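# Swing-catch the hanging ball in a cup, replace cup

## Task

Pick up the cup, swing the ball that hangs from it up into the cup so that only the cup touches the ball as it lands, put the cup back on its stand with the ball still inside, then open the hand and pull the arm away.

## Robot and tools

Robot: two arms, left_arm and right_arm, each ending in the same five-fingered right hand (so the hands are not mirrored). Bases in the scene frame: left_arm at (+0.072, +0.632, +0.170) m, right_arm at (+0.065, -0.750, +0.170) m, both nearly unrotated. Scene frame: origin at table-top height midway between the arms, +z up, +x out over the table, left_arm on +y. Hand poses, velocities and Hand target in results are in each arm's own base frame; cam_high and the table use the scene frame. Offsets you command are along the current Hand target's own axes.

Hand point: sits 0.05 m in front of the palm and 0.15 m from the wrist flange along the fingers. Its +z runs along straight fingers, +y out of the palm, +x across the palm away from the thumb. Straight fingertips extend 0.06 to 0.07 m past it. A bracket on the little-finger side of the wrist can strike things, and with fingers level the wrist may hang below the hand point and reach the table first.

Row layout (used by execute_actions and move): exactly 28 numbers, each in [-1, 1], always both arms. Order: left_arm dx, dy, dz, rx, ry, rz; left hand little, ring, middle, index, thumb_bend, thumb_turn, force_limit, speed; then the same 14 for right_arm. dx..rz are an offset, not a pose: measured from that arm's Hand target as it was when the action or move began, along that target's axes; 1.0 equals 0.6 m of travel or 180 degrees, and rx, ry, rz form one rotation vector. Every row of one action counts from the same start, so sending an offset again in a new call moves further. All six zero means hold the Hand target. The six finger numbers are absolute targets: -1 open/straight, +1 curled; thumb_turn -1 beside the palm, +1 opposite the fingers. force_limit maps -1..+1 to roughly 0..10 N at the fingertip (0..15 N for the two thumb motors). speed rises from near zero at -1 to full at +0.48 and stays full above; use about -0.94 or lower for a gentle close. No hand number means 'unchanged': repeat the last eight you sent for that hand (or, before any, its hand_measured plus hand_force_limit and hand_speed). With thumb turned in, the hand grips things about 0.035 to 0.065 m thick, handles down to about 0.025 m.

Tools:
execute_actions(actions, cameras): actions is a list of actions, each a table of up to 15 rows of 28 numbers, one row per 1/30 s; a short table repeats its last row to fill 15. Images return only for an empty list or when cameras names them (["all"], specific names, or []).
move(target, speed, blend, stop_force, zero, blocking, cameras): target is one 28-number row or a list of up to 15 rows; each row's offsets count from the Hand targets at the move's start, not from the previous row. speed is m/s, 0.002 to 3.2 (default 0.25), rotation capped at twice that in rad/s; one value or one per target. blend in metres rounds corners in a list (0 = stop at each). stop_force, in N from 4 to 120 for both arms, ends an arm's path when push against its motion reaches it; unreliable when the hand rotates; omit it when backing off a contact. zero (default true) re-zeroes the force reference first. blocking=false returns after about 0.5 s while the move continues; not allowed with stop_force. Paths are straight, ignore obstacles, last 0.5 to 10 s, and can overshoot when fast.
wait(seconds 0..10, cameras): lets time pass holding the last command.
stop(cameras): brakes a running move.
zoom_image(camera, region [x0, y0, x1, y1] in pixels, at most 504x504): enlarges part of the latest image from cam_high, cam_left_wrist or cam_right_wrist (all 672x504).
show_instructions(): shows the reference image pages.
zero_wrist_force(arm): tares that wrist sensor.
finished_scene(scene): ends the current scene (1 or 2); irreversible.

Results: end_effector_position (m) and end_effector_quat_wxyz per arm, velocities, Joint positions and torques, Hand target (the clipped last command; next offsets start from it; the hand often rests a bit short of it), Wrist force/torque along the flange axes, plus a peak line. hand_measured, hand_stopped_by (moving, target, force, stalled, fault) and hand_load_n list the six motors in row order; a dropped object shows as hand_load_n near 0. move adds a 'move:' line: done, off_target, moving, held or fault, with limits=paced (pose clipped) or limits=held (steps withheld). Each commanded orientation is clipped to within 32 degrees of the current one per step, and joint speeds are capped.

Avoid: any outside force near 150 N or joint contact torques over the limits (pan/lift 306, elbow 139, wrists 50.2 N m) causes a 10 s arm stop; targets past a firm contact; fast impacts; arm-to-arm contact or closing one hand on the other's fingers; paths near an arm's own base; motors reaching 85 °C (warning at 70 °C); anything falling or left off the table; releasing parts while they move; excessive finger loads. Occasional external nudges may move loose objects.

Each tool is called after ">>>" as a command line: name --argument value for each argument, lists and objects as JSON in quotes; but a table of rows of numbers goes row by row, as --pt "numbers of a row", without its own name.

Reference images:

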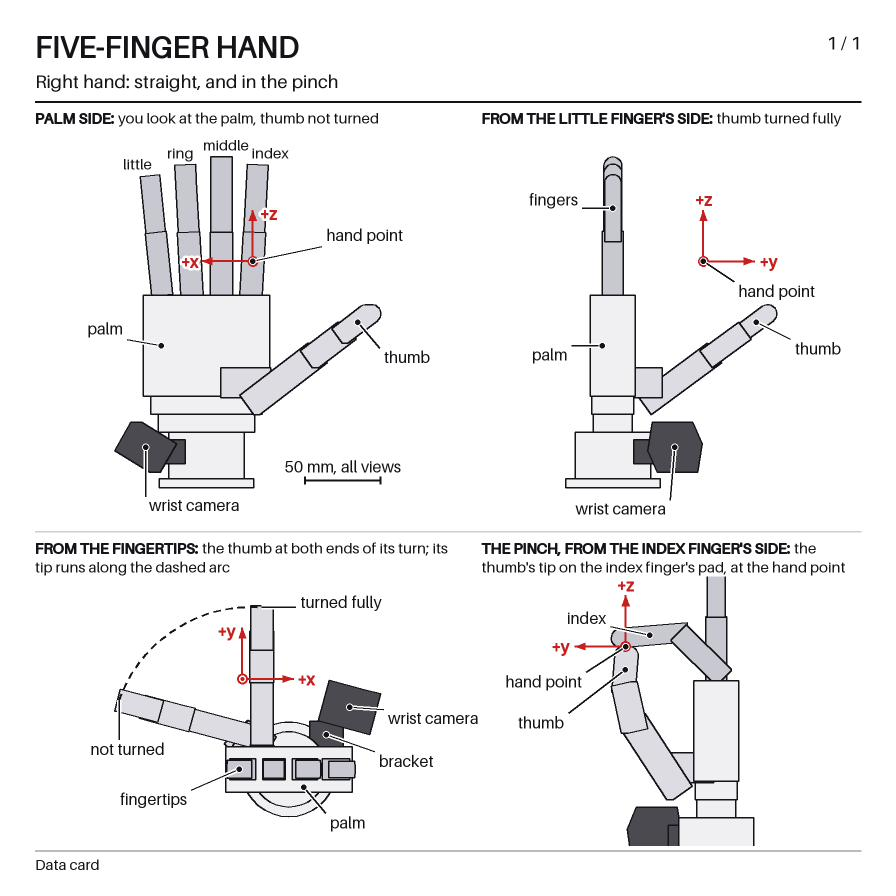

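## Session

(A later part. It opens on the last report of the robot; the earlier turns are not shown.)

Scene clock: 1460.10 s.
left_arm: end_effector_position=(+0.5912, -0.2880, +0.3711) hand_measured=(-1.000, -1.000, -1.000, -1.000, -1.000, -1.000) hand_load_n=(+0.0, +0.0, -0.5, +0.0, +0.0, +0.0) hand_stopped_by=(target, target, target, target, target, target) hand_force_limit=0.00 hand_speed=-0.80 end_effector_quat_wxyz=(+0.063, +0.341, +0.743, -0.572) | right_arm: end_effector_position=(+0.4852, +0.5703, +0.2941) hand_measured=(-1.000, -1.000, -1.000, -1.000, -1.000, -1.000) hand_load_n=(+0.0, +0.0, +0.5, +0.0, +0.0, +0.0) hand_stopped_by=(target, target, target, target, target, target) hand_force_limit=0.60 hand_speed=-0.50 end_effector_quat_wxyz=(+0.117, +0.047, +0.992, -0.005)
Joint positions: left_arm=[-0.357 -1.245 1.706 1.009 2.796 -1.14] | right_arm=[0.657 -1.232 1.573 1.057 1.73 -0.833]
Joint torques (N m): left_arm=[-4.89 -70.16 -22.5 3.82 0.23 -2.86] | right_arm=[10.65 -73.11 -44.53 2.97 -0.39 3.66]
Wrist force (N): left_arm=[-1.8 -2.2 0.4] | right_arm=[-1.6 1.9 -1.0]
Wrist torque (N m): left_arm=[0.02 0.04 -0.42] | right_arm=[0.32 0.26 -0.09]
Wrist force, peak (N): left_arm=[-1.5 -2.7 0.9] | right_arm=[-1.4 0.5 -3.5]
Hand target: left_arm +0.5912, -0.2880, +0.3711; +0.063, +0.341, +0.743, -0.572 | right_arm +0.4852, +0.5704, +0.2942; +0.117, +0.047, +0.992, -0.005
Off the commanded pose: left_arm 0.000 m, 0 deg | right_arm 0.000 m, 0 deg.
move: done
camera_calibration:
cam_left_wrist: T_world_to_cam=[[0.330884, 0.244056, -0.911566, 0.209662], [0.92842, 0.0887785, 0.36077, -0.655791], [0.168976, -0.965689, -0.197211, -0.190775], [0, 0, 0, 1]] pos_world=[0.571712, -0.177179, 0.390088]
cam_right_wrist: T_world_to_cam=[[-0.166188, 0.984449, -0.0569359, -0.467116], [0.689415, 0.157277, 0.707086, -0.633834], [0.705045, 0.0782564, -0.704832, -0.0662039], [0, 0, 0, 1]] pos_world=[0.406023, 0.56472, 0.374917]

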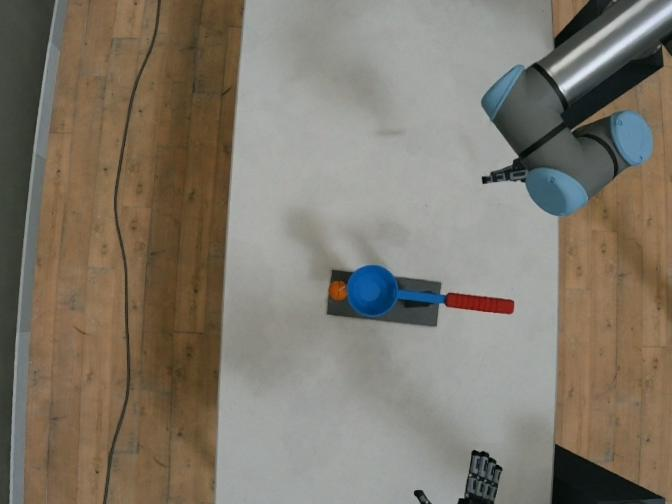

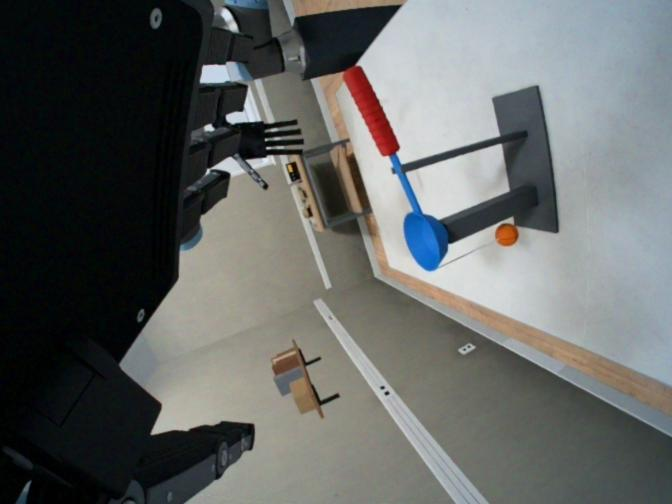

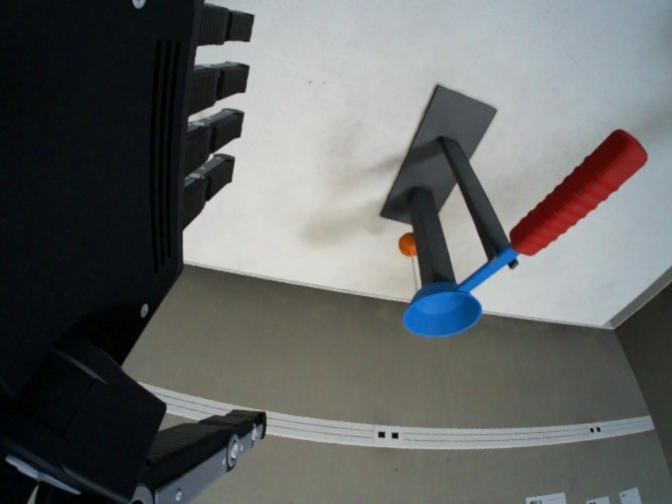

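>>> move --target '[0.0688,0.1385,0.3763,-0.0304,-0.03,-0.266,-1,-1,-1,-1,-1,1,0,-0.5,0,0,0,0,0,0,-1,-1,-1,-1,-1,-1,0.6,-0.5]' --speed 0.2 --cameras '["cam_high","cam_left_wrist","cam_right_wrist"]'

Scene clock: 1503.67 s.
left_arm: end_effector_position=(+0.5408, -0.4623, +0.2078) hand_measured=(-1.000, -1.000, -1.000, -1.000, -1.000, +1.000) hand_load_n=(+0.0, +0.0, +0.0, +0.0, +0.0, +0.0) hand_stopped_by=(target, target, target, target, target, target) hand_force_limit=0.00 hand_speed=-0.50 end_effector_quat_wxyz=(-0.125, -0.020, +0.840, -0.528) | right_arm: end_effector_position=(+0.4852, +0.5704, +0.2942) hand_measured=(-1.000, -1.000, -1.000, -1.000, -1.000, -1.000) hand_load_n=(-0.5, +0.0, +0.0, +0.0, +0.0, +0.0) hand_stopped_by=(target, target, target, target, target, target) hand_force_limit=0.60 hand_speed=-0.50 end_effector_quat_wxyz=(+0.117, +0.047, +0.992, -0.005)
Joint positions: left_arm=[-0.692 -1.249 1.798 0.221 2.511 -2.733] | right_arm=[0.657 -1.232 1.573 1.057 1.73 -0.832]
Joint torques (N m): left_arm=[-4.02 -76.9 -29.76 2.52 -0.37 -4.34] | right_arm=[9.98 -72.04 -45.06 7.54 2.25 3.91]
Wrist force (N): left_arm=[-0.5 -2.1 0.9] | right_arm=[-1.9 2.0 -0.7]
Wrist torque (N m): left_arm=[0.03 0.05 -0.41] | right_arm=[0.32 0.30 -0.15]
Wrist force, peak (N): left_arm=[-2.0 -2.6 0.8] | right_arm=[-2.2 2.2 -1.5]
Hand target: left_arm +0.5408, -0.4624, +0.2079; -0.125, -0.020, +0.840, -0.528 | right_arm +0.4852, +0.5704, +0.2942; +0.117, +0.047, +0.992, -0.005
Off the commanded pose: left_arm 0.000 m, 0 deg | right_arm 0.000 m, 0 deg.
move: done
camera_calibration:
cam_left_wrist: T_world_to_cam=[[-0.441792, 0.458663, -0.771005, 0.607891], [0.862243, 0.454386, -0.223763, -0.208265], [0.247702, -0.763651, -0.596223, -0.249135], [0, 0, 0, 1]] pos_world=[0.509848, -0.374436, 0.273545]
cam_right_wrist: T_world_to_cam=[[-0.166112, 0.984465, -0.0568896, -0.467168], [0.689331, 0.157179, 0.70719, -0.633854], [0.705146, 0.0782567, -0.704731, -0.0662123], [0, 0, 0, 1]] pos_world=[0.406023, 0.564721, 0.375017]

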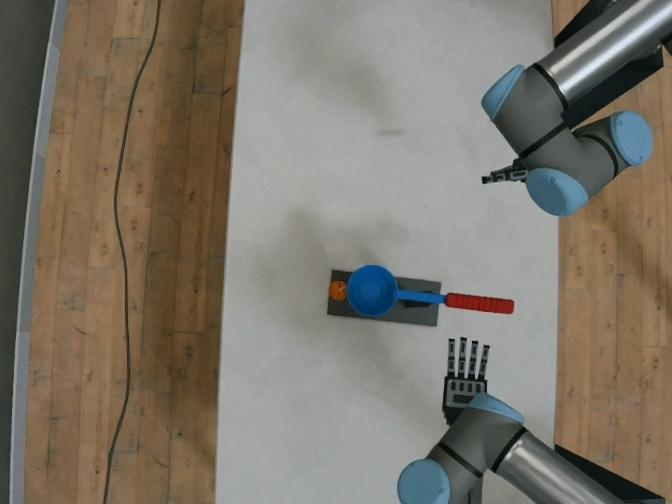

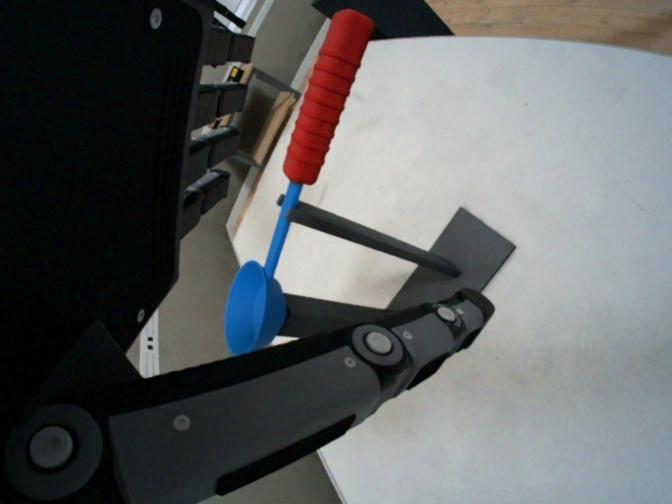

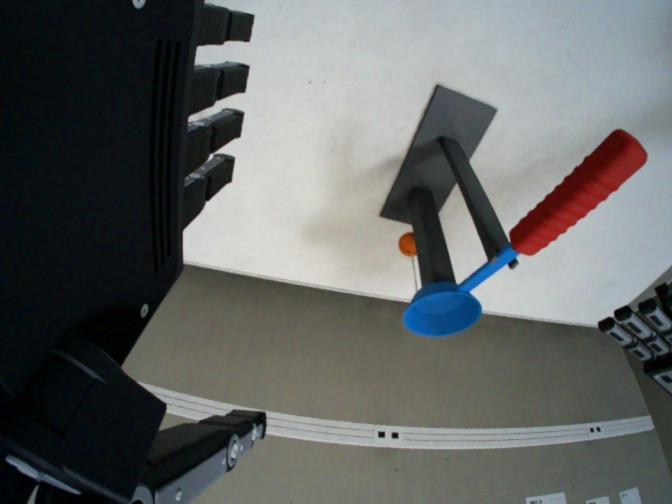

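>>> move --target '[0,0,0.335,0,0,0,-1,-1,-1,-1,-1,1,0,-0.5,0,0,0,0,0,0,-1,-1,-1,-1,-1,-1,0.6,-0.5]' --speed 0.1 --cameras '["cam_high","cam_left_wrist","cam_right_wrist"]'

Scene clock: 1529.50 s.
left_arm: end_effector_position=(+0.5029, -0.6417, +0.1254) hand_measured=(-1.000, -1.000, -1.000, -1.000, -1.000, +1.000) hand_load_n=(+0.0, +0.0, +0.0, +0.0, +0.0, +0.5) hand_stopped_by=(target, target, target, target, target, target) hand_force_limit=0.00 hand_speed=-0.50 end_effector_quat_wxyz=(-0.125, -0.020, +0.840, -0.528) | right_arm: end_effector_position=(+0.4852, +0.5704, +0.2942) hand_measured=(-1.000, -1.000, -1.000, -1.000, -1.000, -1.000) hand_load_n=(+0.0, +0.0, +0.0, -0.5, +0.0, +0.0) hand_stopped_by=(target, target, target, target, target, target) hand_force_limit=0.60 hand_speed=-0.50 end_effector_quat_wxyz=(+0.117, +0.047, +0.992, -0.005)
Joint positions: left_arm=[-0.933 -1.12 1.752 -0.035 2.323 -2.963] | right_arm=[0.657 -1.232 1.573 1.057 1.73 -0.832]
Joint torques (N m): left_arm=[7.63 -88.09 -20.05 3.57 2.5 4.11] | right_arm=[9.48 -71.1 -45.45 7.35 2.8 3.5]
Wrist force (N): left_arm=[-0.8 -2.0 0.8] | right_arm=[-1.6 2.3 -1.3]
Wrist torque (N m): left_arm=[0.06 0.11 -0.34] | right_arm=[0.38 0.28 -0.12]
Wrist force, peak (N): left_arm=[-0.8 -2.1 2.2] | right_arm=[-2.5 2.3 -1.4]
Hand target: left_arm +0.5028, -0.6416, +0.1253; -0.125, -0.020, +0.840, -0.528 | right_arm +0.4852, +0.5704, +0.2942; +0.117, +0.047, +0.992, -0.005
Off the commanded pose: left_arm 0.000 m, 0 deg | right_arm 0.000 m, 0 deg.
move: done
camera_calibration:
cam_left_wrist: T_world_to_cam=[[-0.441953, 0.458497, -0.771011, 0.609886], [0.862139, 0.454515, -0.223902, -0.112361], [0.247778, -0.763673, -0.596162, -0.425934], [0, 0, 0, 1]] pos_world=[0.471948, -0.553835, 0.191145]
cam_right_wrist: T_world_to_cam=[[-0.166112, 0.984465, -0.0568896, -0.467168], [0.689331, 0.157179, 0.70719, -0.633854], [0.705146, 0.0782567, -0.704731, -0.0662123], [0, 0, 0, 1]] pos_world=[0.406023, 0.564721, 0.375017]

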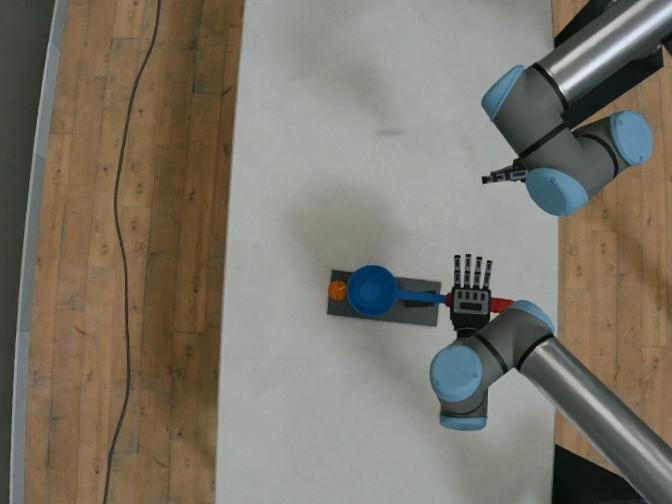

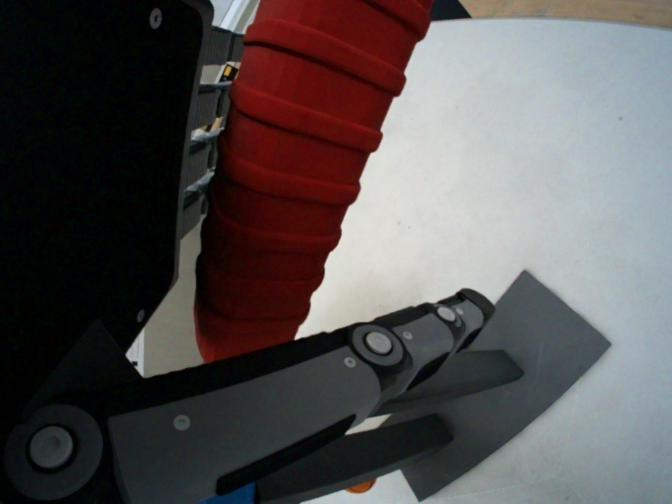

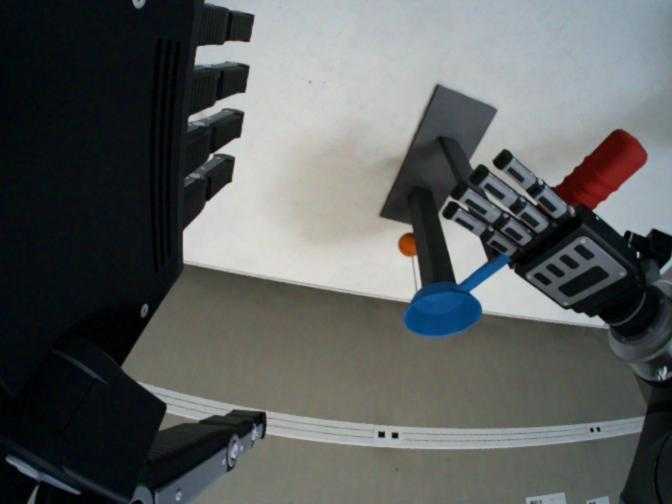

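>>> move --target '[0,0.0125,0,0,0,0,-1,-1,-1,-1,-1,1,-0.2,-0.85,0,0,0,0,0,0,-1,-1,-1,-1,-1,-1,0.6,-0.5]' --speed 0.03 --cameras '["cam_left_wrist","cam_right_wrist"]'

>>> move --target '[0,0,0,0,0,0,0.99,0.99,0.99,0.99,-1,1,-0.2,-0.8,0,0,0,0,0,0,-1,-1,-1,-1,-1,-1,0.6,-0.5]' --speed 0.03 --cameras '["cam_high","cam_left_wrist","cam_right_wrist"]'

Scene clock: 1552.23 s.
left_arm: end_effector_position=(+0.5015, -0.6382, +0.1186) hand_measured=(-1.000, -1.000, -1.000, -1.000, -1.000, +1.000) hand_load_n=(+0.0, +0.0, +0.0, +0.0, +0.0, +0.0) hand_stopped_by=(target, target, target, target, target, target) hand_force_limit=-0.20 hand_speed=-0.85 end_effector_quat_wxyz=(-0.125, -0.020, +0.840, -0.528) | right_arm: end_effector_position=(+0.4852, +0.5704, +0.2942) hand_measured=(-1.000, -1.000, -1.000, -1.000, -1.000, -1.000) hand_load_n=(+0.0, +0.0, +0.0, +0.0, +0.0, +0.0) hand_stopped_by=(target, target, target, target, target, target) hand_force_limit=0.60 hand_speed=-0.50 end_effector_quat_wxyz=(+0.117, +0.047, +0.992, -0.005)
Joint positions: left_arm=[-0.931 -1.117 1.763 -0.047 2.325 -2.962] | right_arm=[0.657 -1.232 1.573 1.057 1.73 -0.832]
Joint torques (N m): left_arm=[7.06 -62.24 -36.2 2.61 1.55 3.02] | right_arm=[8.97 -71.9 -44.84 7.4 2.35 3.23]
Wrist force (N): left_arm=[-0.7 -3.3 0.4] | right_arm=[-1.6 2.4 -1.3]
Wrist torque (N m): left_arm=[0.04 0.10 -0.41] | right_arm=[0.41 0.28 -0.11]
Wrist force, peak (N): left_arm=[-0.7 -5.3 -0.4] | right_arm=[-2.0 2.3 -1.5]
Hand target: left_arm +0.5015, -0.6383, +0.1187; -0.125, -0.020, +0.840, -0.528 | right_arm +0.4852, +0.5704, +0.2942; +0.117, +0.047, +0.992, -0.005
Off the commanded pose: left_arm 0.000 m, 0 deg | right_arm 0.000 m, 0 deg.
move: done
camera_calibration:
cam_left_wrist: T_world_to_cam=[[-0.44187, 0.458621, -0.770985, 0.602444], [0.862203, 0.454428, -0.223832, -0.114358], [0.247702, -0.76365, -0.596223, -0.426909], [0, 0, 0, 1]] pos_world=[0.470548, -0.550336, 0.184345]
cam_right_wrist: T_world_to_cam=[[-0.166112, 0.984465, -0.0568896, -0.467168], [0.689331, 0.157179, 0.70719, -0.633854], [0.705146, 0.0782567, -0.704731, -0.0662123], [0, 0, 0, 1]] pos_world=[0.406023, 0.564721, 0.375017]
Images, in order (width x height): cam_left_wrist 672x504, cam_right_wrist 672x504.

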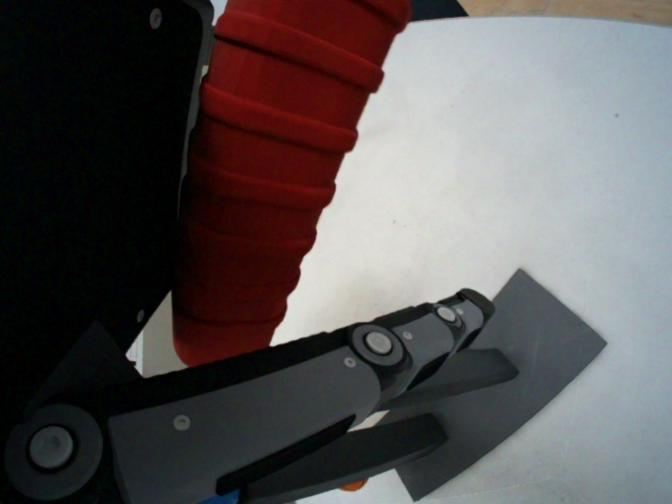

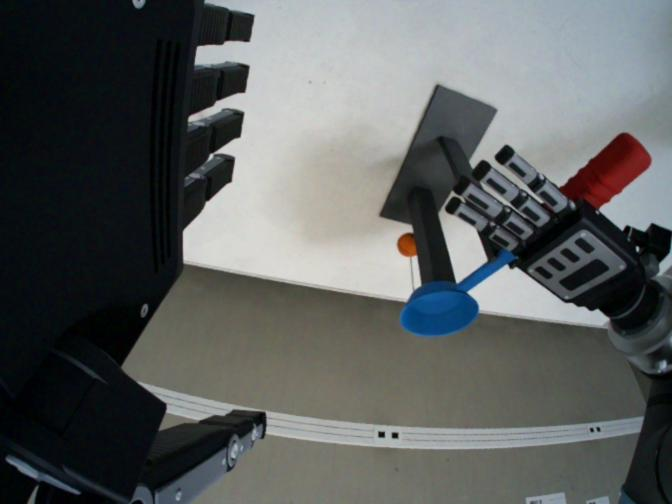

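Scene clock: 1555.77 s.
left_arm: end_effector_position=(+0.5015, -0.6383, +0.1187) hand_measured=(+0.810, +0.792, +0.792, +0.774, -1.000, +1.000) hand_load_n=(+7.0, +4.0, +5.5, +2.5, +0.0, +0.0) hand_stopped_by=(force, force, force, force, target, target) hand_force_limit=-0.20 hand_speed=-0.80 end_effector_quat_wxyz=(-0.125, -0.020, +0.840, -0.528) | right_arm: end_effector_position=(+0.4852, +0.5704, +0.2942) hand_measured=(-1.000, -1.000, -1.000, -1.000, -1.000, -1.000) hand_load_n=(+0.0, +0.0, +0.0, +0.0, +0.0, +0.0) hand_stopped_by=(target, target, target, target, target, target) hand_force_limit=0.60 hand_speed=-0.50 end_effector_quat_wxyz=(+0.117, +0.047, +0.992, -0.005)
Joint positions: left_arm=[-0.931 -1.117 1.763 -0.047 2.325 -2.962] | right_arm=[0.657 -1.232 1.573 1.057 1.73 -0.832]
Joint torques (N m): left_arm=[-5.16 -78.26 -40.49 1.95 -0.98 -3.32] | right_arm=[10.32 -69.02 -45.09 7.41 2.38 3.2]
Wrist force (N): left_arm=[1.4 -4.4 7.3] | right_arm=[-2.0 1.5 -1.1]
Wrist torque (N m): left_arm=[-0.05 -0.55 0.45] | right_arm=[0.25 0.34 -0.16]
Wrist force, peak (N): left_arm=[1.9 -4.3 7.5] | right_arm=[-2.4 2.2 -1.5]
Hand target: left_arm +0.5015, -0.6383, +0.1187; -0.125, -0.020, +0.840, -0.528 | right_arm +0.4852, +0.5704, +0.2942; +0.117, +0.047, +0.992, -0.005
Off the commanded pose: left_arm 0.000 m, 0 deg | right_arm 0.000 m, 0 deg.
move: done
camera_calibration:
cam_left_wrist: T_world_to_cam=[[-0.441858, 0.458588, -0.771011, 0.602669], [0.862182, 0.454493, -0.223781, -0.114318], [0.247796, -0.763632, -0.596208, -0.426927], [0, 0, 0, 1]] pos_world=[0.470648, -0.550436, 0.184545]
cam_right_wrist: T_world_to_cam=[[-0.166112, 0.984465, -0.0568896, -0.467168], [0.689331, 0.157179, 0.70719, -0.633854], [0.705146, 0.0782567, -0.704731, -0.0662123], [0, 0, 0, 1]] pos_world=[0.406023, 0.564721, 0.375017]

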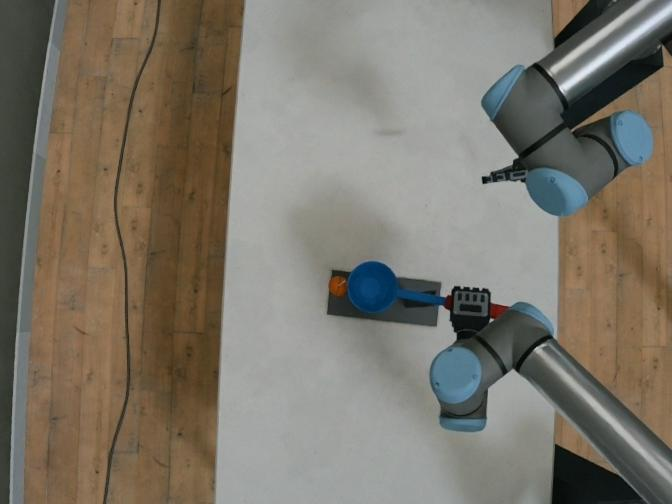

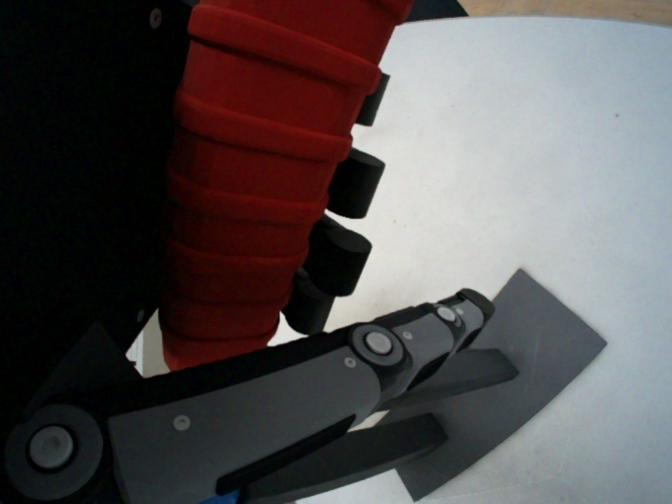

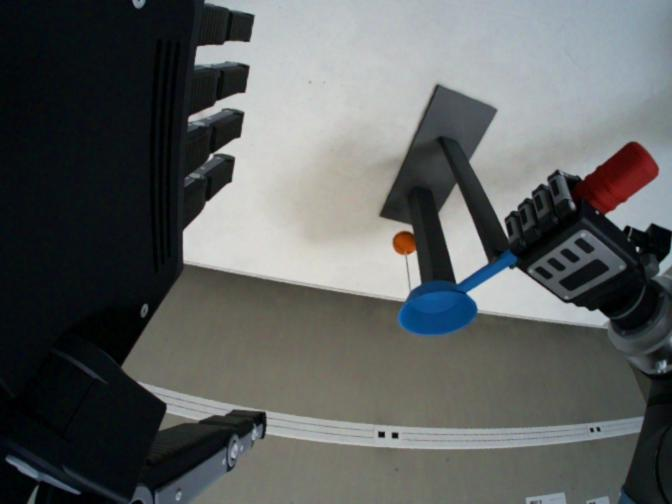

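>>> move --pt "0 0 0 0 0 0 0.98 0.98 0.98 0.98 -1 1 0.7 -0.85 0 0 0 0 0 0 -1 -1 -1 -1 -1 -1 0.6 -0.5" --pt "0 0 0 0 0 0 0.98 0.98 0.98 0.98 0.9 1 0.5 -0.8 0 0 0 0 0 0 -1 -1 -1 -1 -1 -1 0.6 -0.5" --speed 0.03 --cameras '["cam_left_wrist","cam_right_wrist"]'

Scene clock: 1569.00 s.
left_arm: end_effector_position=(+0.5015, -0.6383, +0.1187) hand_measured=(+0.834, +0.830, +0.816, +0.824, -0.494, +1.000) hand_load_n=(+7.5, +8.5, +6.5, +11.5, +11.5, +2.5) hand_stopped_by=(force, force, force, force, force, target) hand_force_limit=0.50 hand_speed=-0.80 end_effector_quat_wxyz=(-0.125, -0.020, +0.840, -0.528) | right_arm: end_effector_position=(+0.4852, +0.5704, +0.2942) hand_measured=(-1.000, -1.000, -1.000, -1.000, -1.000, -1.000) hand_load_n=(+0.0, +0.0, +0.0, +0.0, +0.0, +0.0) hand_stopped_by=(target, target, target, target, target, target) hand_force_limit=0.60 hand_speed=-0.50 end_effector_quat_wxyz=(+0.117, +0.047, +0.992, -0.005)
Joint positions: left_arm=[-0.931 -1.117 1.763 -0.047 2.325 -2.962] | right_arm=[0.657 -1.232 1.573 1.057 1.73 -0.832]
Joint torques (N m): left_arm=[5.36 -76.06 -28.16 4.9 -2.47 -3.59] | right_arm=[10 -66.44 -44.34 7.27 2.83 2.94]
Wrist force (N): left_arm=[3.1 -6.4 15.4] | right_arm=[-1.1 1.7 -0.9]
Wrist torque (N m): left_arm=[-0.24 -0.74 1.10] | right_arm=[0.28 0.19 -0.11]
Wrist force, peak (N): left_arm=[2.8 -6.4 16.6] | right_arm=[-2.3 2.2 -1.4]
Hand target: left_arm +0.5015, -0.6383, +0.1187; -0.125, -0.020, +0.840, -0.528 | right_arm +0.4852, +0.5704, +0.2942; +0.117, +0.047, +0.992, -0.005
Off the commanded pose: left_arm 0.000 m, 0 deg | right_arm 0.000 m, 0 deg.
move: done
camera_calibration:
cam_left_wrist: T_world_to_cam=[[-0.441858, 0.458588, -0.771011, 0.602625], [0.862182, 0.454493, -0.223781, -0.114231], [0.247796, -0.763632, -0.596208, -0.426903], [0, 0, 0, 1]] pos_world=[0.470548, -0.550436, 0.184545]
cam_right_wrist: T_world_to_cam=[[-0.166112, 0.984465, -0.0568896, -0.467168], [0.689331, 0.157179, 0.70719, -0.633854], [0.705146, 0.0782567, -0.704731, -0.0662123], [0, 0, 0, 1]] pos_world=[0.406023, 0.564721, 0.375017]
Images, in order (width x height): cam_left_wrist 672x504, cam_right_wrist 672x504.

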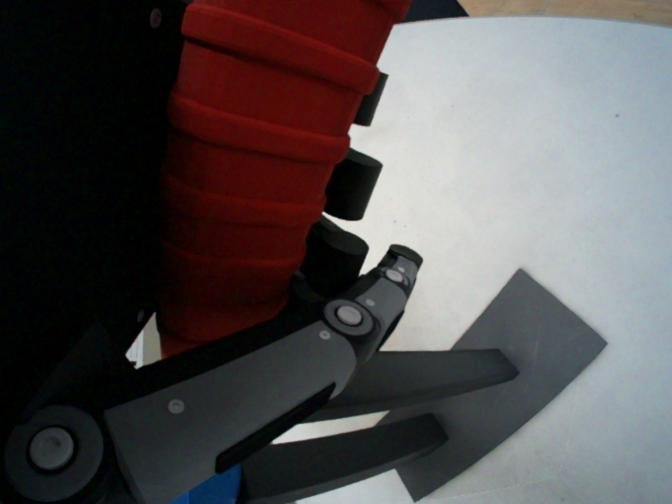

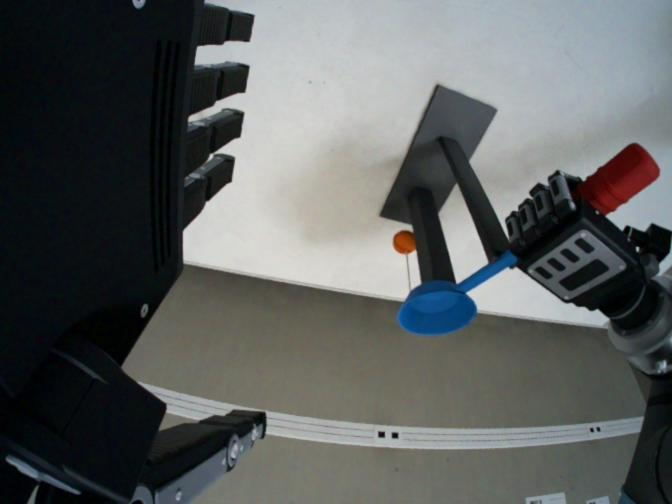

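>>> move --target '[0,0,0.005,0,0,0,0.98,0.98,0.98,0.98,0.9,1,0.5,-0.8,0,0,0,0,0,0,-1,-1,-1,-1,-1,-1,0.6,-0.5]' --speed 0.01 --cameras '[]'

Scene clock: 1576.90 s.
left_arm: end_effector_position=(+0.5010, -0.6411, +0.1175) hand_measured=(+0.834, +0.830, +0.816, +0.824, -0.494, +1.000) hand_load_n=(+8.0, +7.5, +5.0, +7.0, +11.5, +2.0) hand_stopped_by=(force, force, force, force, force, target) hand_force_limit=0.50 hand_speed=-0.80 end_effector_quat_wxyz=(-0.125, -0.020, +0.840, -0.528) | right_arm: end_effector_position=(+0.4852, +0.5704, +0.2942) hand_measured=(-1.000, -1.000, -1.000, -1.000, -1.000, -1.000) hand_load_n=(+0.0, +0.0, +0.0, +0.0, +0.0, +0.0) hand_stopped_by=(target, target, target, target, target, target) hand_force_limit=0.60 hand_speed=-0.50 end_effector_quat_wxyz=(+0.117, +0.047, +0.992, -0.005)
Joint positions: left_arm=[-0.934 -1.115 1.761 -0.05 2.322 -2.964] | right_arm=[0.657 -1.232 1.573 1.057 1.73 -0.832]
Joint torques (N m): left_arm=[-0.95 -57.26 -37.31 0.8 -0.99 -4.91] | right_arm=[10.11 -66.89 -45.31 7.1 2.99 3]
Wrist force (N): left_arm=[4.7 -7.4 -2.1] | right_arm=[-1.6 2.0 -1.4]
Wrist torque (N m): left_arm=[0.08 -0.70 1.34] | right_arm=[0.35 0.28 -0.13]
Wrist force, peak (N): left_arm=[2.9 -6.8 15.8] | right_arm=[-2.0 2.3 -1.5]
Hand target: left_arm +0.5010, -0.6410, +0.1175; -0.125, -0.020, +0.840, -0.528 | right_arm +0.4852, +0.5704, +0.2942; +0.117, +0.047, +0.992, -0.005
Off the commanded pose: left_arm 0.000 m, 0 deg | right_arm 0.000 m, 0 deg.
move: done
No camera images: "cameras" was empty.

>>> move --target '[0.0501,-0.1911,-0.0893,0,0,0,0.98,0.98,0.98,0.98,0.9,1,0.5,-0.8,0,0,0,0,0,0,-1,-1,-1,-1,-1,-1,0.6,-0.5]' --speed 0.08 --cameras '["cam_high","cam_left_wrist","cam_right_wrist"]'

Scene clock: 1587.87 s.
left_arm: end_effector_position=(+0.5010, -0.6409, +0.2478) hand_measured=(+0.836, +0.830, +0.816, +0.824, -0.494, +1.000) hand_load_n=(+0.0, +0.0, +4.0, +5.0, +11.0, +2.0) hand_stopped_by=(force, force, force, force, force, target) hand_force_limit=0.50 hand_speed=-0.80 end_effector_quat_wxyz=(-0.125, -0.020, +0.840, -0.528) | right_arm: end_effector_position=(+0.4852, +0.5704, +0.2942) hand_measured=(-1.000, -1.000, -1.000, -1.000, -1.000, -1.000) hand_load_n=(+0.5, +0.0, +0.0, -0.5, +0.0, +0.0) hand_stopped_by=(target, target, target, target, target, target) hand_force_limit=0.60 hand_speed=-0.50 end_effector_quat_wxyz=(+0.117, +0.047, +0.992, -0.005)
Joint positions: left_arm=[-0.934 -1.225 1.659 0.162 2.322 -2.964] | right_arm=[0.657 -1.232 1.573 1.057 1.73 -0.832]
Joint torques (N m): left_arm=[10.58 -54.71 -27.22 -1.55 2.26 3.73] | right_arm=[7.24 -64.48 -43.95 7.09 2.43 2.86]
Wrist force (N): left_arm=[-1.0 0.6 1.8] | right_arm=[-1.7 2.0 -1.3]
Wrist torque (N m): left_arm=[0.11 0.16 -0.45] | right_arm=[0.35 0.29 -0.13]
Wrist force, peak (N): left_arm=[5.4 -7.9 -1.8] | right_arm=[-2.1 2.2 -1.4]
Hand target: left_arm +0.5010, -0.6408, +0.2476; -0.125, -0.020, +0.840, -0.528 | right_arm +0.4852, +0.5704, +0.2942; +0.117, +0.047, +0.992, -0.005
Off the commanded pose: left_arm 0.000 m, 0 deg | right_arm 0.000 m, 0 deg.
move: done
camera_calibration:
cam_left_wrist: T_world_to_cam=[[-0.441786, 0.458366, -0.771184, 0.702954], [0.862194, 0.454455, -0.22381, -0.0838998], [0.247882, -0.763787, -0.595973, -0.352001], [0, 0, 0, 1]] pos_world=[0.470148, -0.552935, 0.313546]
cam_right_wrist: T_world_to_cam=[[-0.166112, 0.984465, -0.0568896, -0.467168], [0.689331, 0.157179, 0.70719, -0.633854], [0.705146, 0.0782567, -0.704731, -0.0662123], [0, 0, 0, 1]] pos_world=[0.406023, 0.564721, 0.375017]

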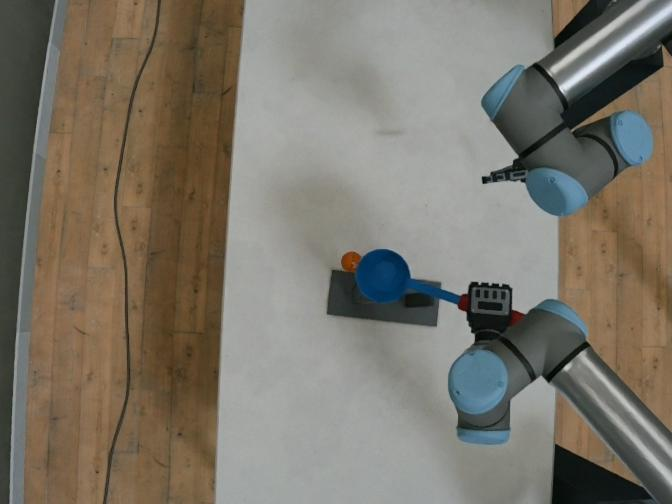

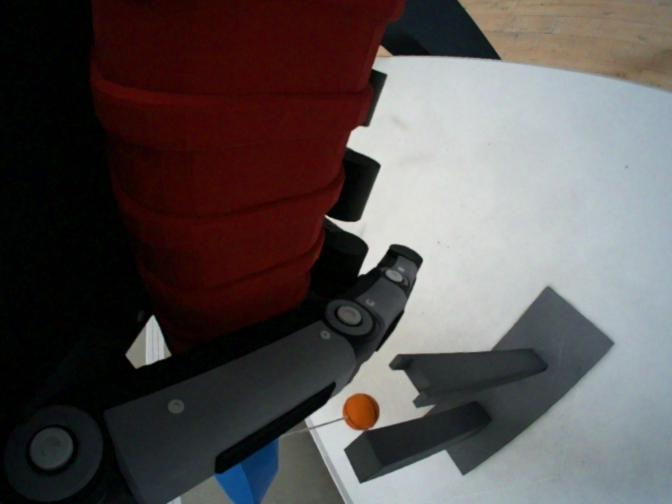

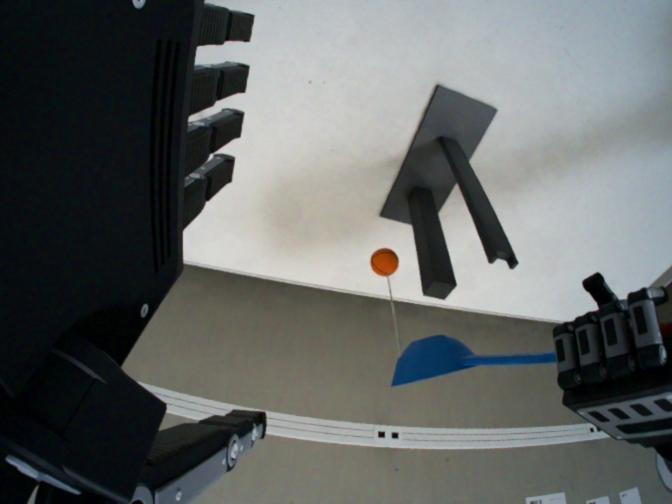

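>>> move --target '[-0.0238,-0.0023,0.0088,0.0021,-0.1028,0.013,0.98,0.98,0.98,0.98,0.9,1,0.5,-0.8,0,0,0,0,0,0,-1,-1,-1,-1,-1,-1,0.6,-0.5]' --speed 0.08 --cameras '["cam_high","cam_left_wrist","cam_right_wrist"]'

>>> zoom_image --camera "cam_right_wrist" --region '[360, 70, 672, 420]'

>>> zoom_image --camera "cam_high" --region '[310, 230, 530, 340]'

Scene clock: 1676.77 s.
left_arm: end_effector_position=(+0.5139, -0.6475, +0.2434) hand_measured=(+0.836, +0.830, +0.816, +0.824, -0.494, +1.000) hand_load_n=(+0.0, +0.0, +4.0, +5.0, +10.5, +2.0) hand_stopped_by=(force, force, force, force, force, target) hand_force_limit=0.50 hand_speed=-0.80 end_effector_quat_wxyz=(+0.022, -0.088, +0.847, -0.523) | right_arm: end_effector_position=(+0.4852, +0.5704, +0.2942) hand_measured=(-1.000, -1.000, -1.000, -1.000, -1.000, -1.000) hand_load_n=(+0.0, +0.0, +0.0, +0.0, +0.0, +0.0) hand_stopped_by=(target, target, target, target, target, target) hand_force_limit=0.60 hand_speed=-0.50 end_effector_quat_wxyz=(+0.117, +0.047, +0.992, -0.005)
Joint positions: left_arm=[-1.048 -1.315 1.766 0.047 1.906 -3.026] | right_arm=[0.657 -1.232 1.573 1.057 1.73 -0.832]
Joint torques (N m): left_arm=[7.12 -47.5 -50.12 2.56 -1.55 3.03] | right_arm=[2.17 -58.24 -42.22 6.97 2.49 1.26]
Wrist force (N): left_arm=[-1.0 0.6 2.2] | right_arm=[-2.0 2.4 -2.0]
Wrist torque (N m): left_arm=[0.05 0.19 -0.48] | right_arm=[0.45 0.36 -0.14]
Wrist force, peak (N): left_arm=[-1.6 0.8 2.7] | right_arm=[-2.0 2.4 -2.0]
Hand target: left_arm +0.5141, -0.6476, +0.2433; +0.022, -0.088, +0.847, -0.523 | right_arm +0.4852, +0.5704, +0.2942; +0.117, +0.047, +0.992, -0.005
Off the commanded pose: left_arm 0.000 m, 0 deg | right_arm 0.000 m, 0 deg.
move: done
camera_calibration:
cam_left_wrist: T_world_to_cam=[[-0.411214, 0.374329, -0.831132, 0.652757], [0.733695, 0.676991, -0.0580986, 0.076891], [0.540921, -0.633688, -0.553031, -0.439632], [0, 0, 0, 1]] pos_world=[0.449814, -0.574991, 0.303865]
cam_right_wrist: T_world_to_cam=[[-0.166112, 0.984465, -0.0568896, -0.467168], [0.689331, 0.157179, 0.70719, -0.633854], [0.705146, 0.0782567, -0.704731, -0.0662123], [0, 0, 0, 1]] pos_world=[0.406023, 0.564721, 0.375017]

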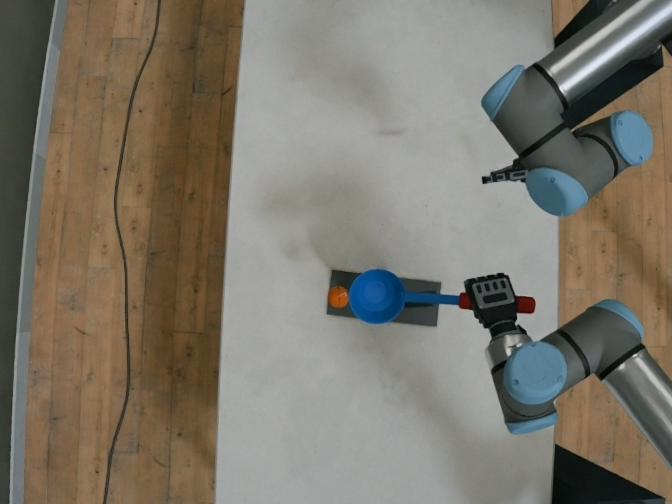

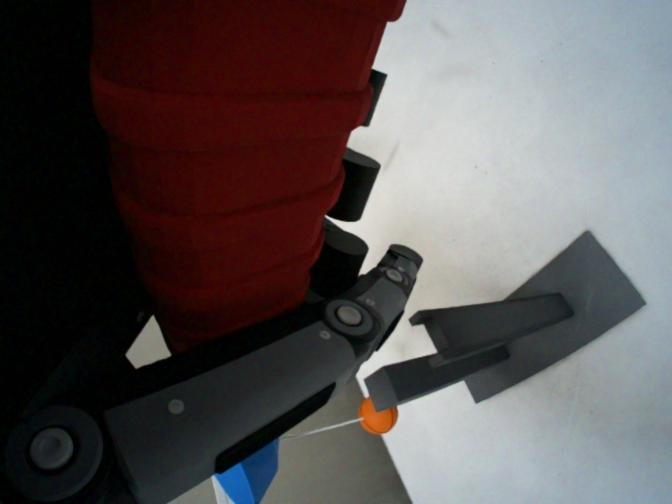

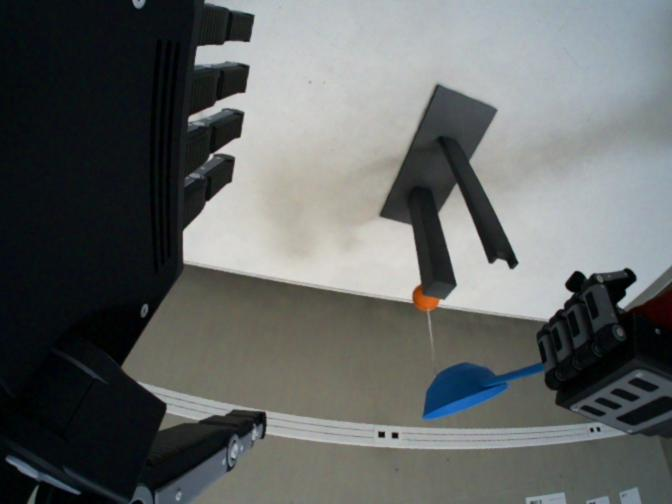

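Scaled by 1.440 from the camera's 672x504 image, which has a finer 960x720 frame.

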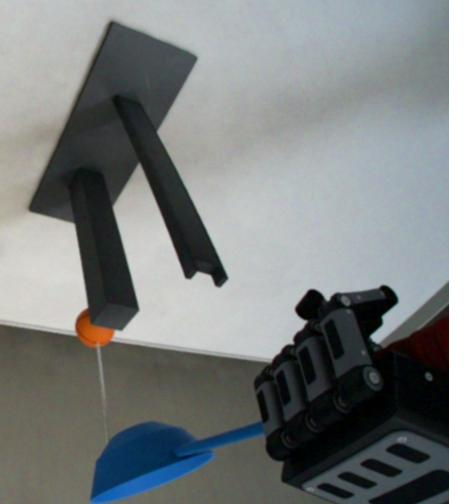

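Scaled by 2.291 from the camera's 672x504 image, which has a finer 960x720 frame.

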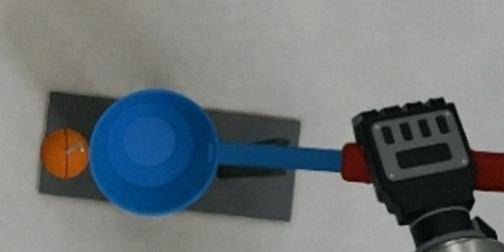

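>>> move --target '[-0.0013,0.0168,-0.0133,-0.0856,0.0233,0.0383,0.98,0.98,0.98,0.98,0.9,1,0.5,-0.8,0,0,0,0,0,0,-1,-1,-1,-1,-1,-1,0.6,-0.5]' --speed 0.08 --cameras '["cam_high","cam_left_wrist","cam_right_wrist"]'

>>> zoom_image --camera "cam_right_wrist" --region '[360, 70, 672, 420]'

>>> zoom_image --camera "cam_high" --region '[310, 230, 530, 340]'

Scene clock: 1740.53 s.
left_arm: end_effector_position=(+0.5126, -0.6361, +0.2378) hand_measured=(+0.836, +0.830, +0.816, +0.824, -0.494, +1.000) hand_load_n=(+0.0, +0.0, +4.0, +5.5, +11.0, +2.5) hand_stopped_by=(force, force, force, force, force, target) hand_force_limit=0.50 hand_speed=-0.80 end_effector_quat_wxyz=(+0.011, -0.020, +0.914, -0.406) | right_arm: end_effector_position=(+0.4852, +0.5704, +0.2942) hand_measured=(-1.000, -1.000, -1.000, -1.000, -1.000, -1.000) hand_load_n=(-0.5, +0.0, +0.0, +0.0, +0.0, +0.0) hand_stopped_by=(target, target, target, target, target, target) hand_force_limit=0.60 hand_speed=-0.50 end_effector_quat_wxyz=(+0.117, +0.047, +0.992, -0.005)
Joint positions: left_arm=[-1.053 -1.228 1.608 0.412 1.913 -2.809] | right_arm=[0.657 -1.232 1.573 1.057 1.73 -0.832]
Joint torques (N m): left_arm=[3.51 -86.3 -26.73 1.55 1.98 -3.52] | right_arm=[1.56 -60.3 -40.42 6.25 2.4 -0.15]
Wrist force (N): left_arm=[-0.4 0.2 2.5] | right_arm=[-1.4 2.0 -0.8]
Wrist torque (N m): left_arm=[-0.02 0.20 -0.41] | right_arm=[0.31 0.24 -0.12]
Wrist force, peak (N): left_arm=[-1.1 1.0 2.7] | right_arm=[-2.0 2.1 -2.1]
Hand target: left_arm +0.5125, -0.6360, +0.2379; +0.011, -0.020, +0.914, -0.406 | right_arm +0.4852, +0.5704, +0.2942; +0.117, +0.047, +0.992, -0.005
Off the commanded pose: left_arm 0.000 m, 0 deg | right_arm 0.000 m, 0 deg.
move: done
camera_calibration:
cam_left_wrist: T_world_to_cam=[[-0.321202, 0.633428, -0.703988, 0.731741], [0.816323, 0.56202, 0.133234, -0.0911088], [0.480049, -0.531886, -0.697603, -0.304393], [0, 0, 0, 1]] pos_world=[0.455534, -0.574203, 0.31493]
cam_right_wrist: T_world_to_cam=[[-0.166112, 0.984465, -0.0568896, -0.467168], [0.689331, 0.157179, 0.70719, -0.633854], [0.705146, 0.0782567, -0.704731, -0.0662123], [0, 0, 0, 1]] pos_world=[0.406023, 0.564721, 0.375017]

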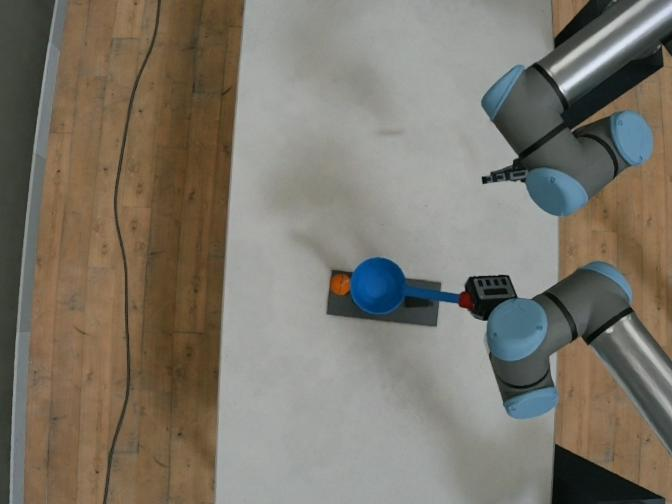

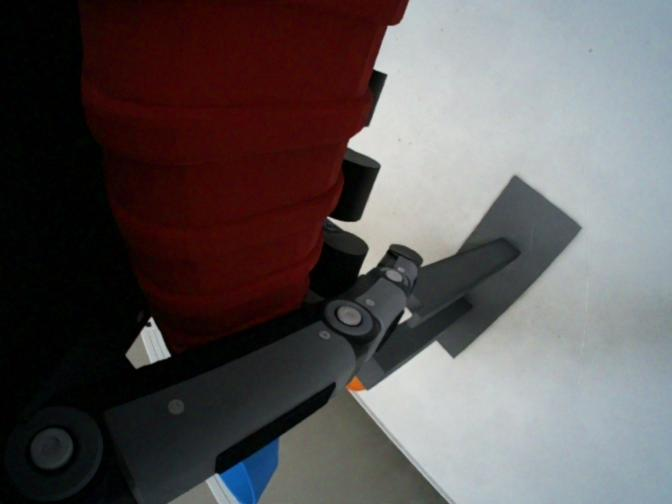

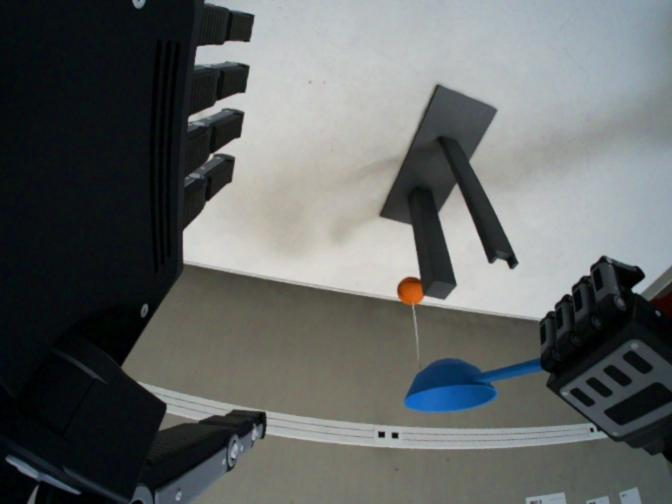

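Scaled by 1.440 from the camera's 672x504 image, which has a finer 960x720 frame.

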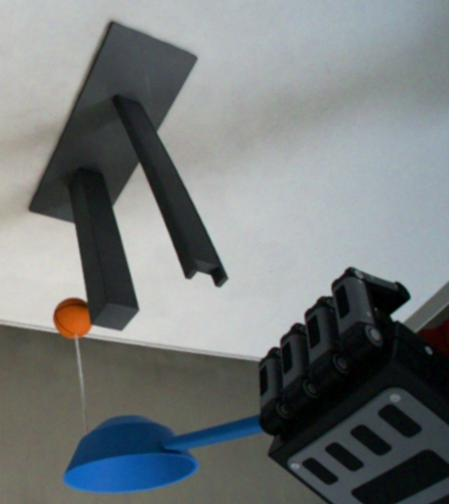

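Scaled by 2.291 from the camera's 672x504 image, which has a finer 960x720 frame.

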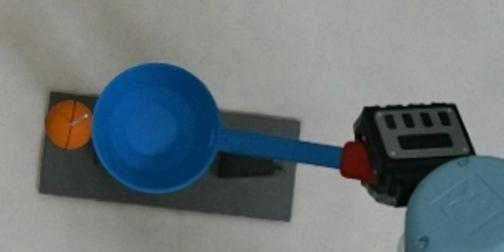

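>>> move --target '[0.0055,0.1213,0.1097,0,-0.0083,-0.0075,0.98,0.98,0.98,0.98,0.9,1,0.5,-0.8,0,0,0,0,0,0,-1,-1,-1,-1,-1,-1,0.6,-0.5]' --speed 0.08 --cameras '["cam_high","cam_right_wrist"]'

>>> zoom_image --camera "cam_right_wrist" --region '[360, 70, 672, 420]'

>>> zoom_image --camera "cam_high" --region '[310, 230, 530, 340]'

Scene clock: 1783.97 s.
left_arm: end_effector_position=(+0.5094, -0.6361, +0.1395) hand_measured=(+0.836, +0.830, +0.816, +0.824, -0.494, +1.000) hand_load_n=(+0.0, +0.0, +4.0, +5.5, +11.0, +2.5) hand_stopped_by=(force, force, force, force, force, target) hand_force_limit=0.50 hand_speed=-0.80 end_effector_quat_wxyz=(+0.018, -0.036, +0.913, -0.405) end_effector_velocity=(+0.000, +0.000, +0.002) end_effector_angular_velocity=(+0.001, +0.000, -0.002) | right_arm: end_effector_position=(+0.4852, +0.5704, +0.2942) hand_measured=(-1.000, -1.000, -1.000, -1.000, -1.000, -1.000) hand_load_n=(+0.0, +0.0, +0.0, +0.0, +0.0, +0.0) hand_stopped_by=(target, target, target, target, target, target) hand_force_limit=0.60 hand_speed=-0.50 end_effector_quat_wxyz=(+0.117, +0.047, +0.992, -0.005)
Joint positions: left_arm=[-1.065 -1.166 1.709 0.238 1.88 -2.845] | right_arm=[0.657 -1.232 1.573 1.057 1.73 -0.832]
Joint velocities: left_arm=[0 -0.002 -0.002 0.005 0.001 0.002] | right_arm=[within noise]
Joint torques (N m): left_arm=[1.59 -88.44 -46.74 4.03 2.22 3.25] | right_arm=[-3 -60.93 -40.49 6.34 2.59 -0.66]
Wrist force (N): left_arm=[-0.7 0.5 2.3] | right_arm=[-1.8 1.8 -1.4]
Wrist torque (N m): left_arm=[0.02 0.24 -0.42] | right_arm=[0.32 0.30 -0.14]
Wrist force, peak (N): left_arm=[-0.2 1.3 3.2] | right_arm=[-2.2 2.6 -1.4]
Hand target: left_arm +0.5096, -0.6361, +0.1397; +0.018, -0.036, +0.913, -0.406 | right_arm +0.4852, +0.5704, +0.2942; +0.117, +0.047, +0.992, -0.005
Off the commanded pose: left_arm 0.000 m, 0 deg | right_arm 0.000 m, 0 deg.
move: done
camera_calibration:
cam_right_wrist: T_world_to_cam=[[-0.166112, 0.984465, -0.0568896, -0.467168], [0.689331, 0.157179, 0.70719, -0.633854], [0.705146, 0.0782567, -0.704731, -0.0662123], [0, 0, 0, 1]] pos_world=[0.406023, 0.564721, 0.375017]
Images, in order (width x height): cam_high 672x504, cam_right_wrist 672x504.

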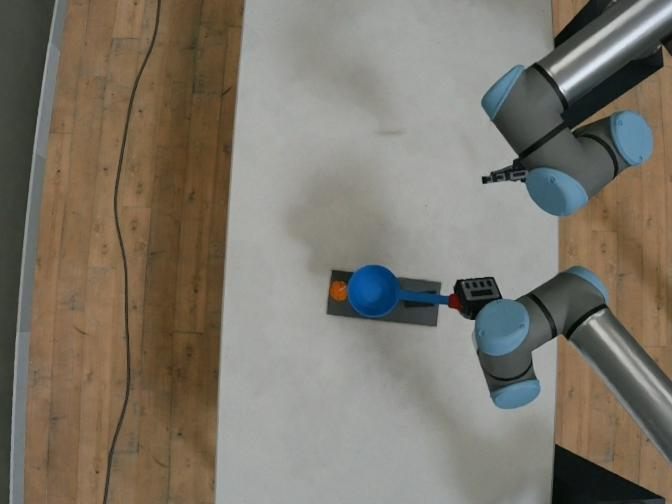

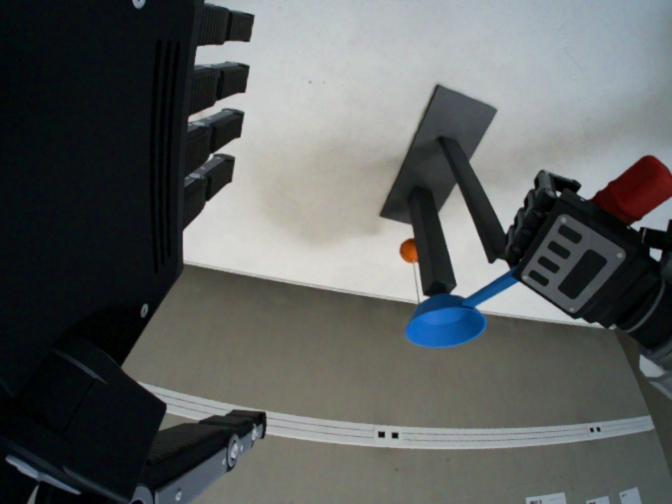

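Scaled by 1.440 from the camera's 672x504 image, which has a finer 960x720 frame.

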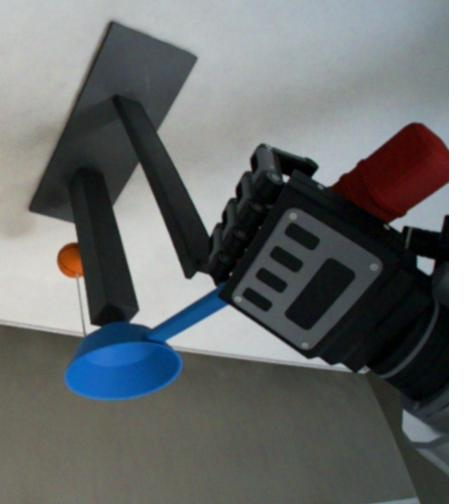

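Scaled by 2.291 from the camera's 672x504 image, which has a finer 960x720 frame.

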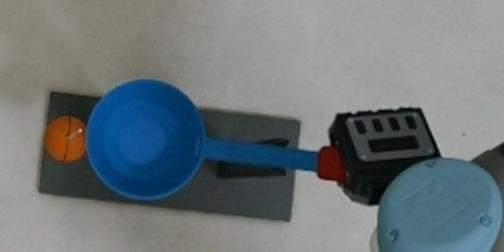

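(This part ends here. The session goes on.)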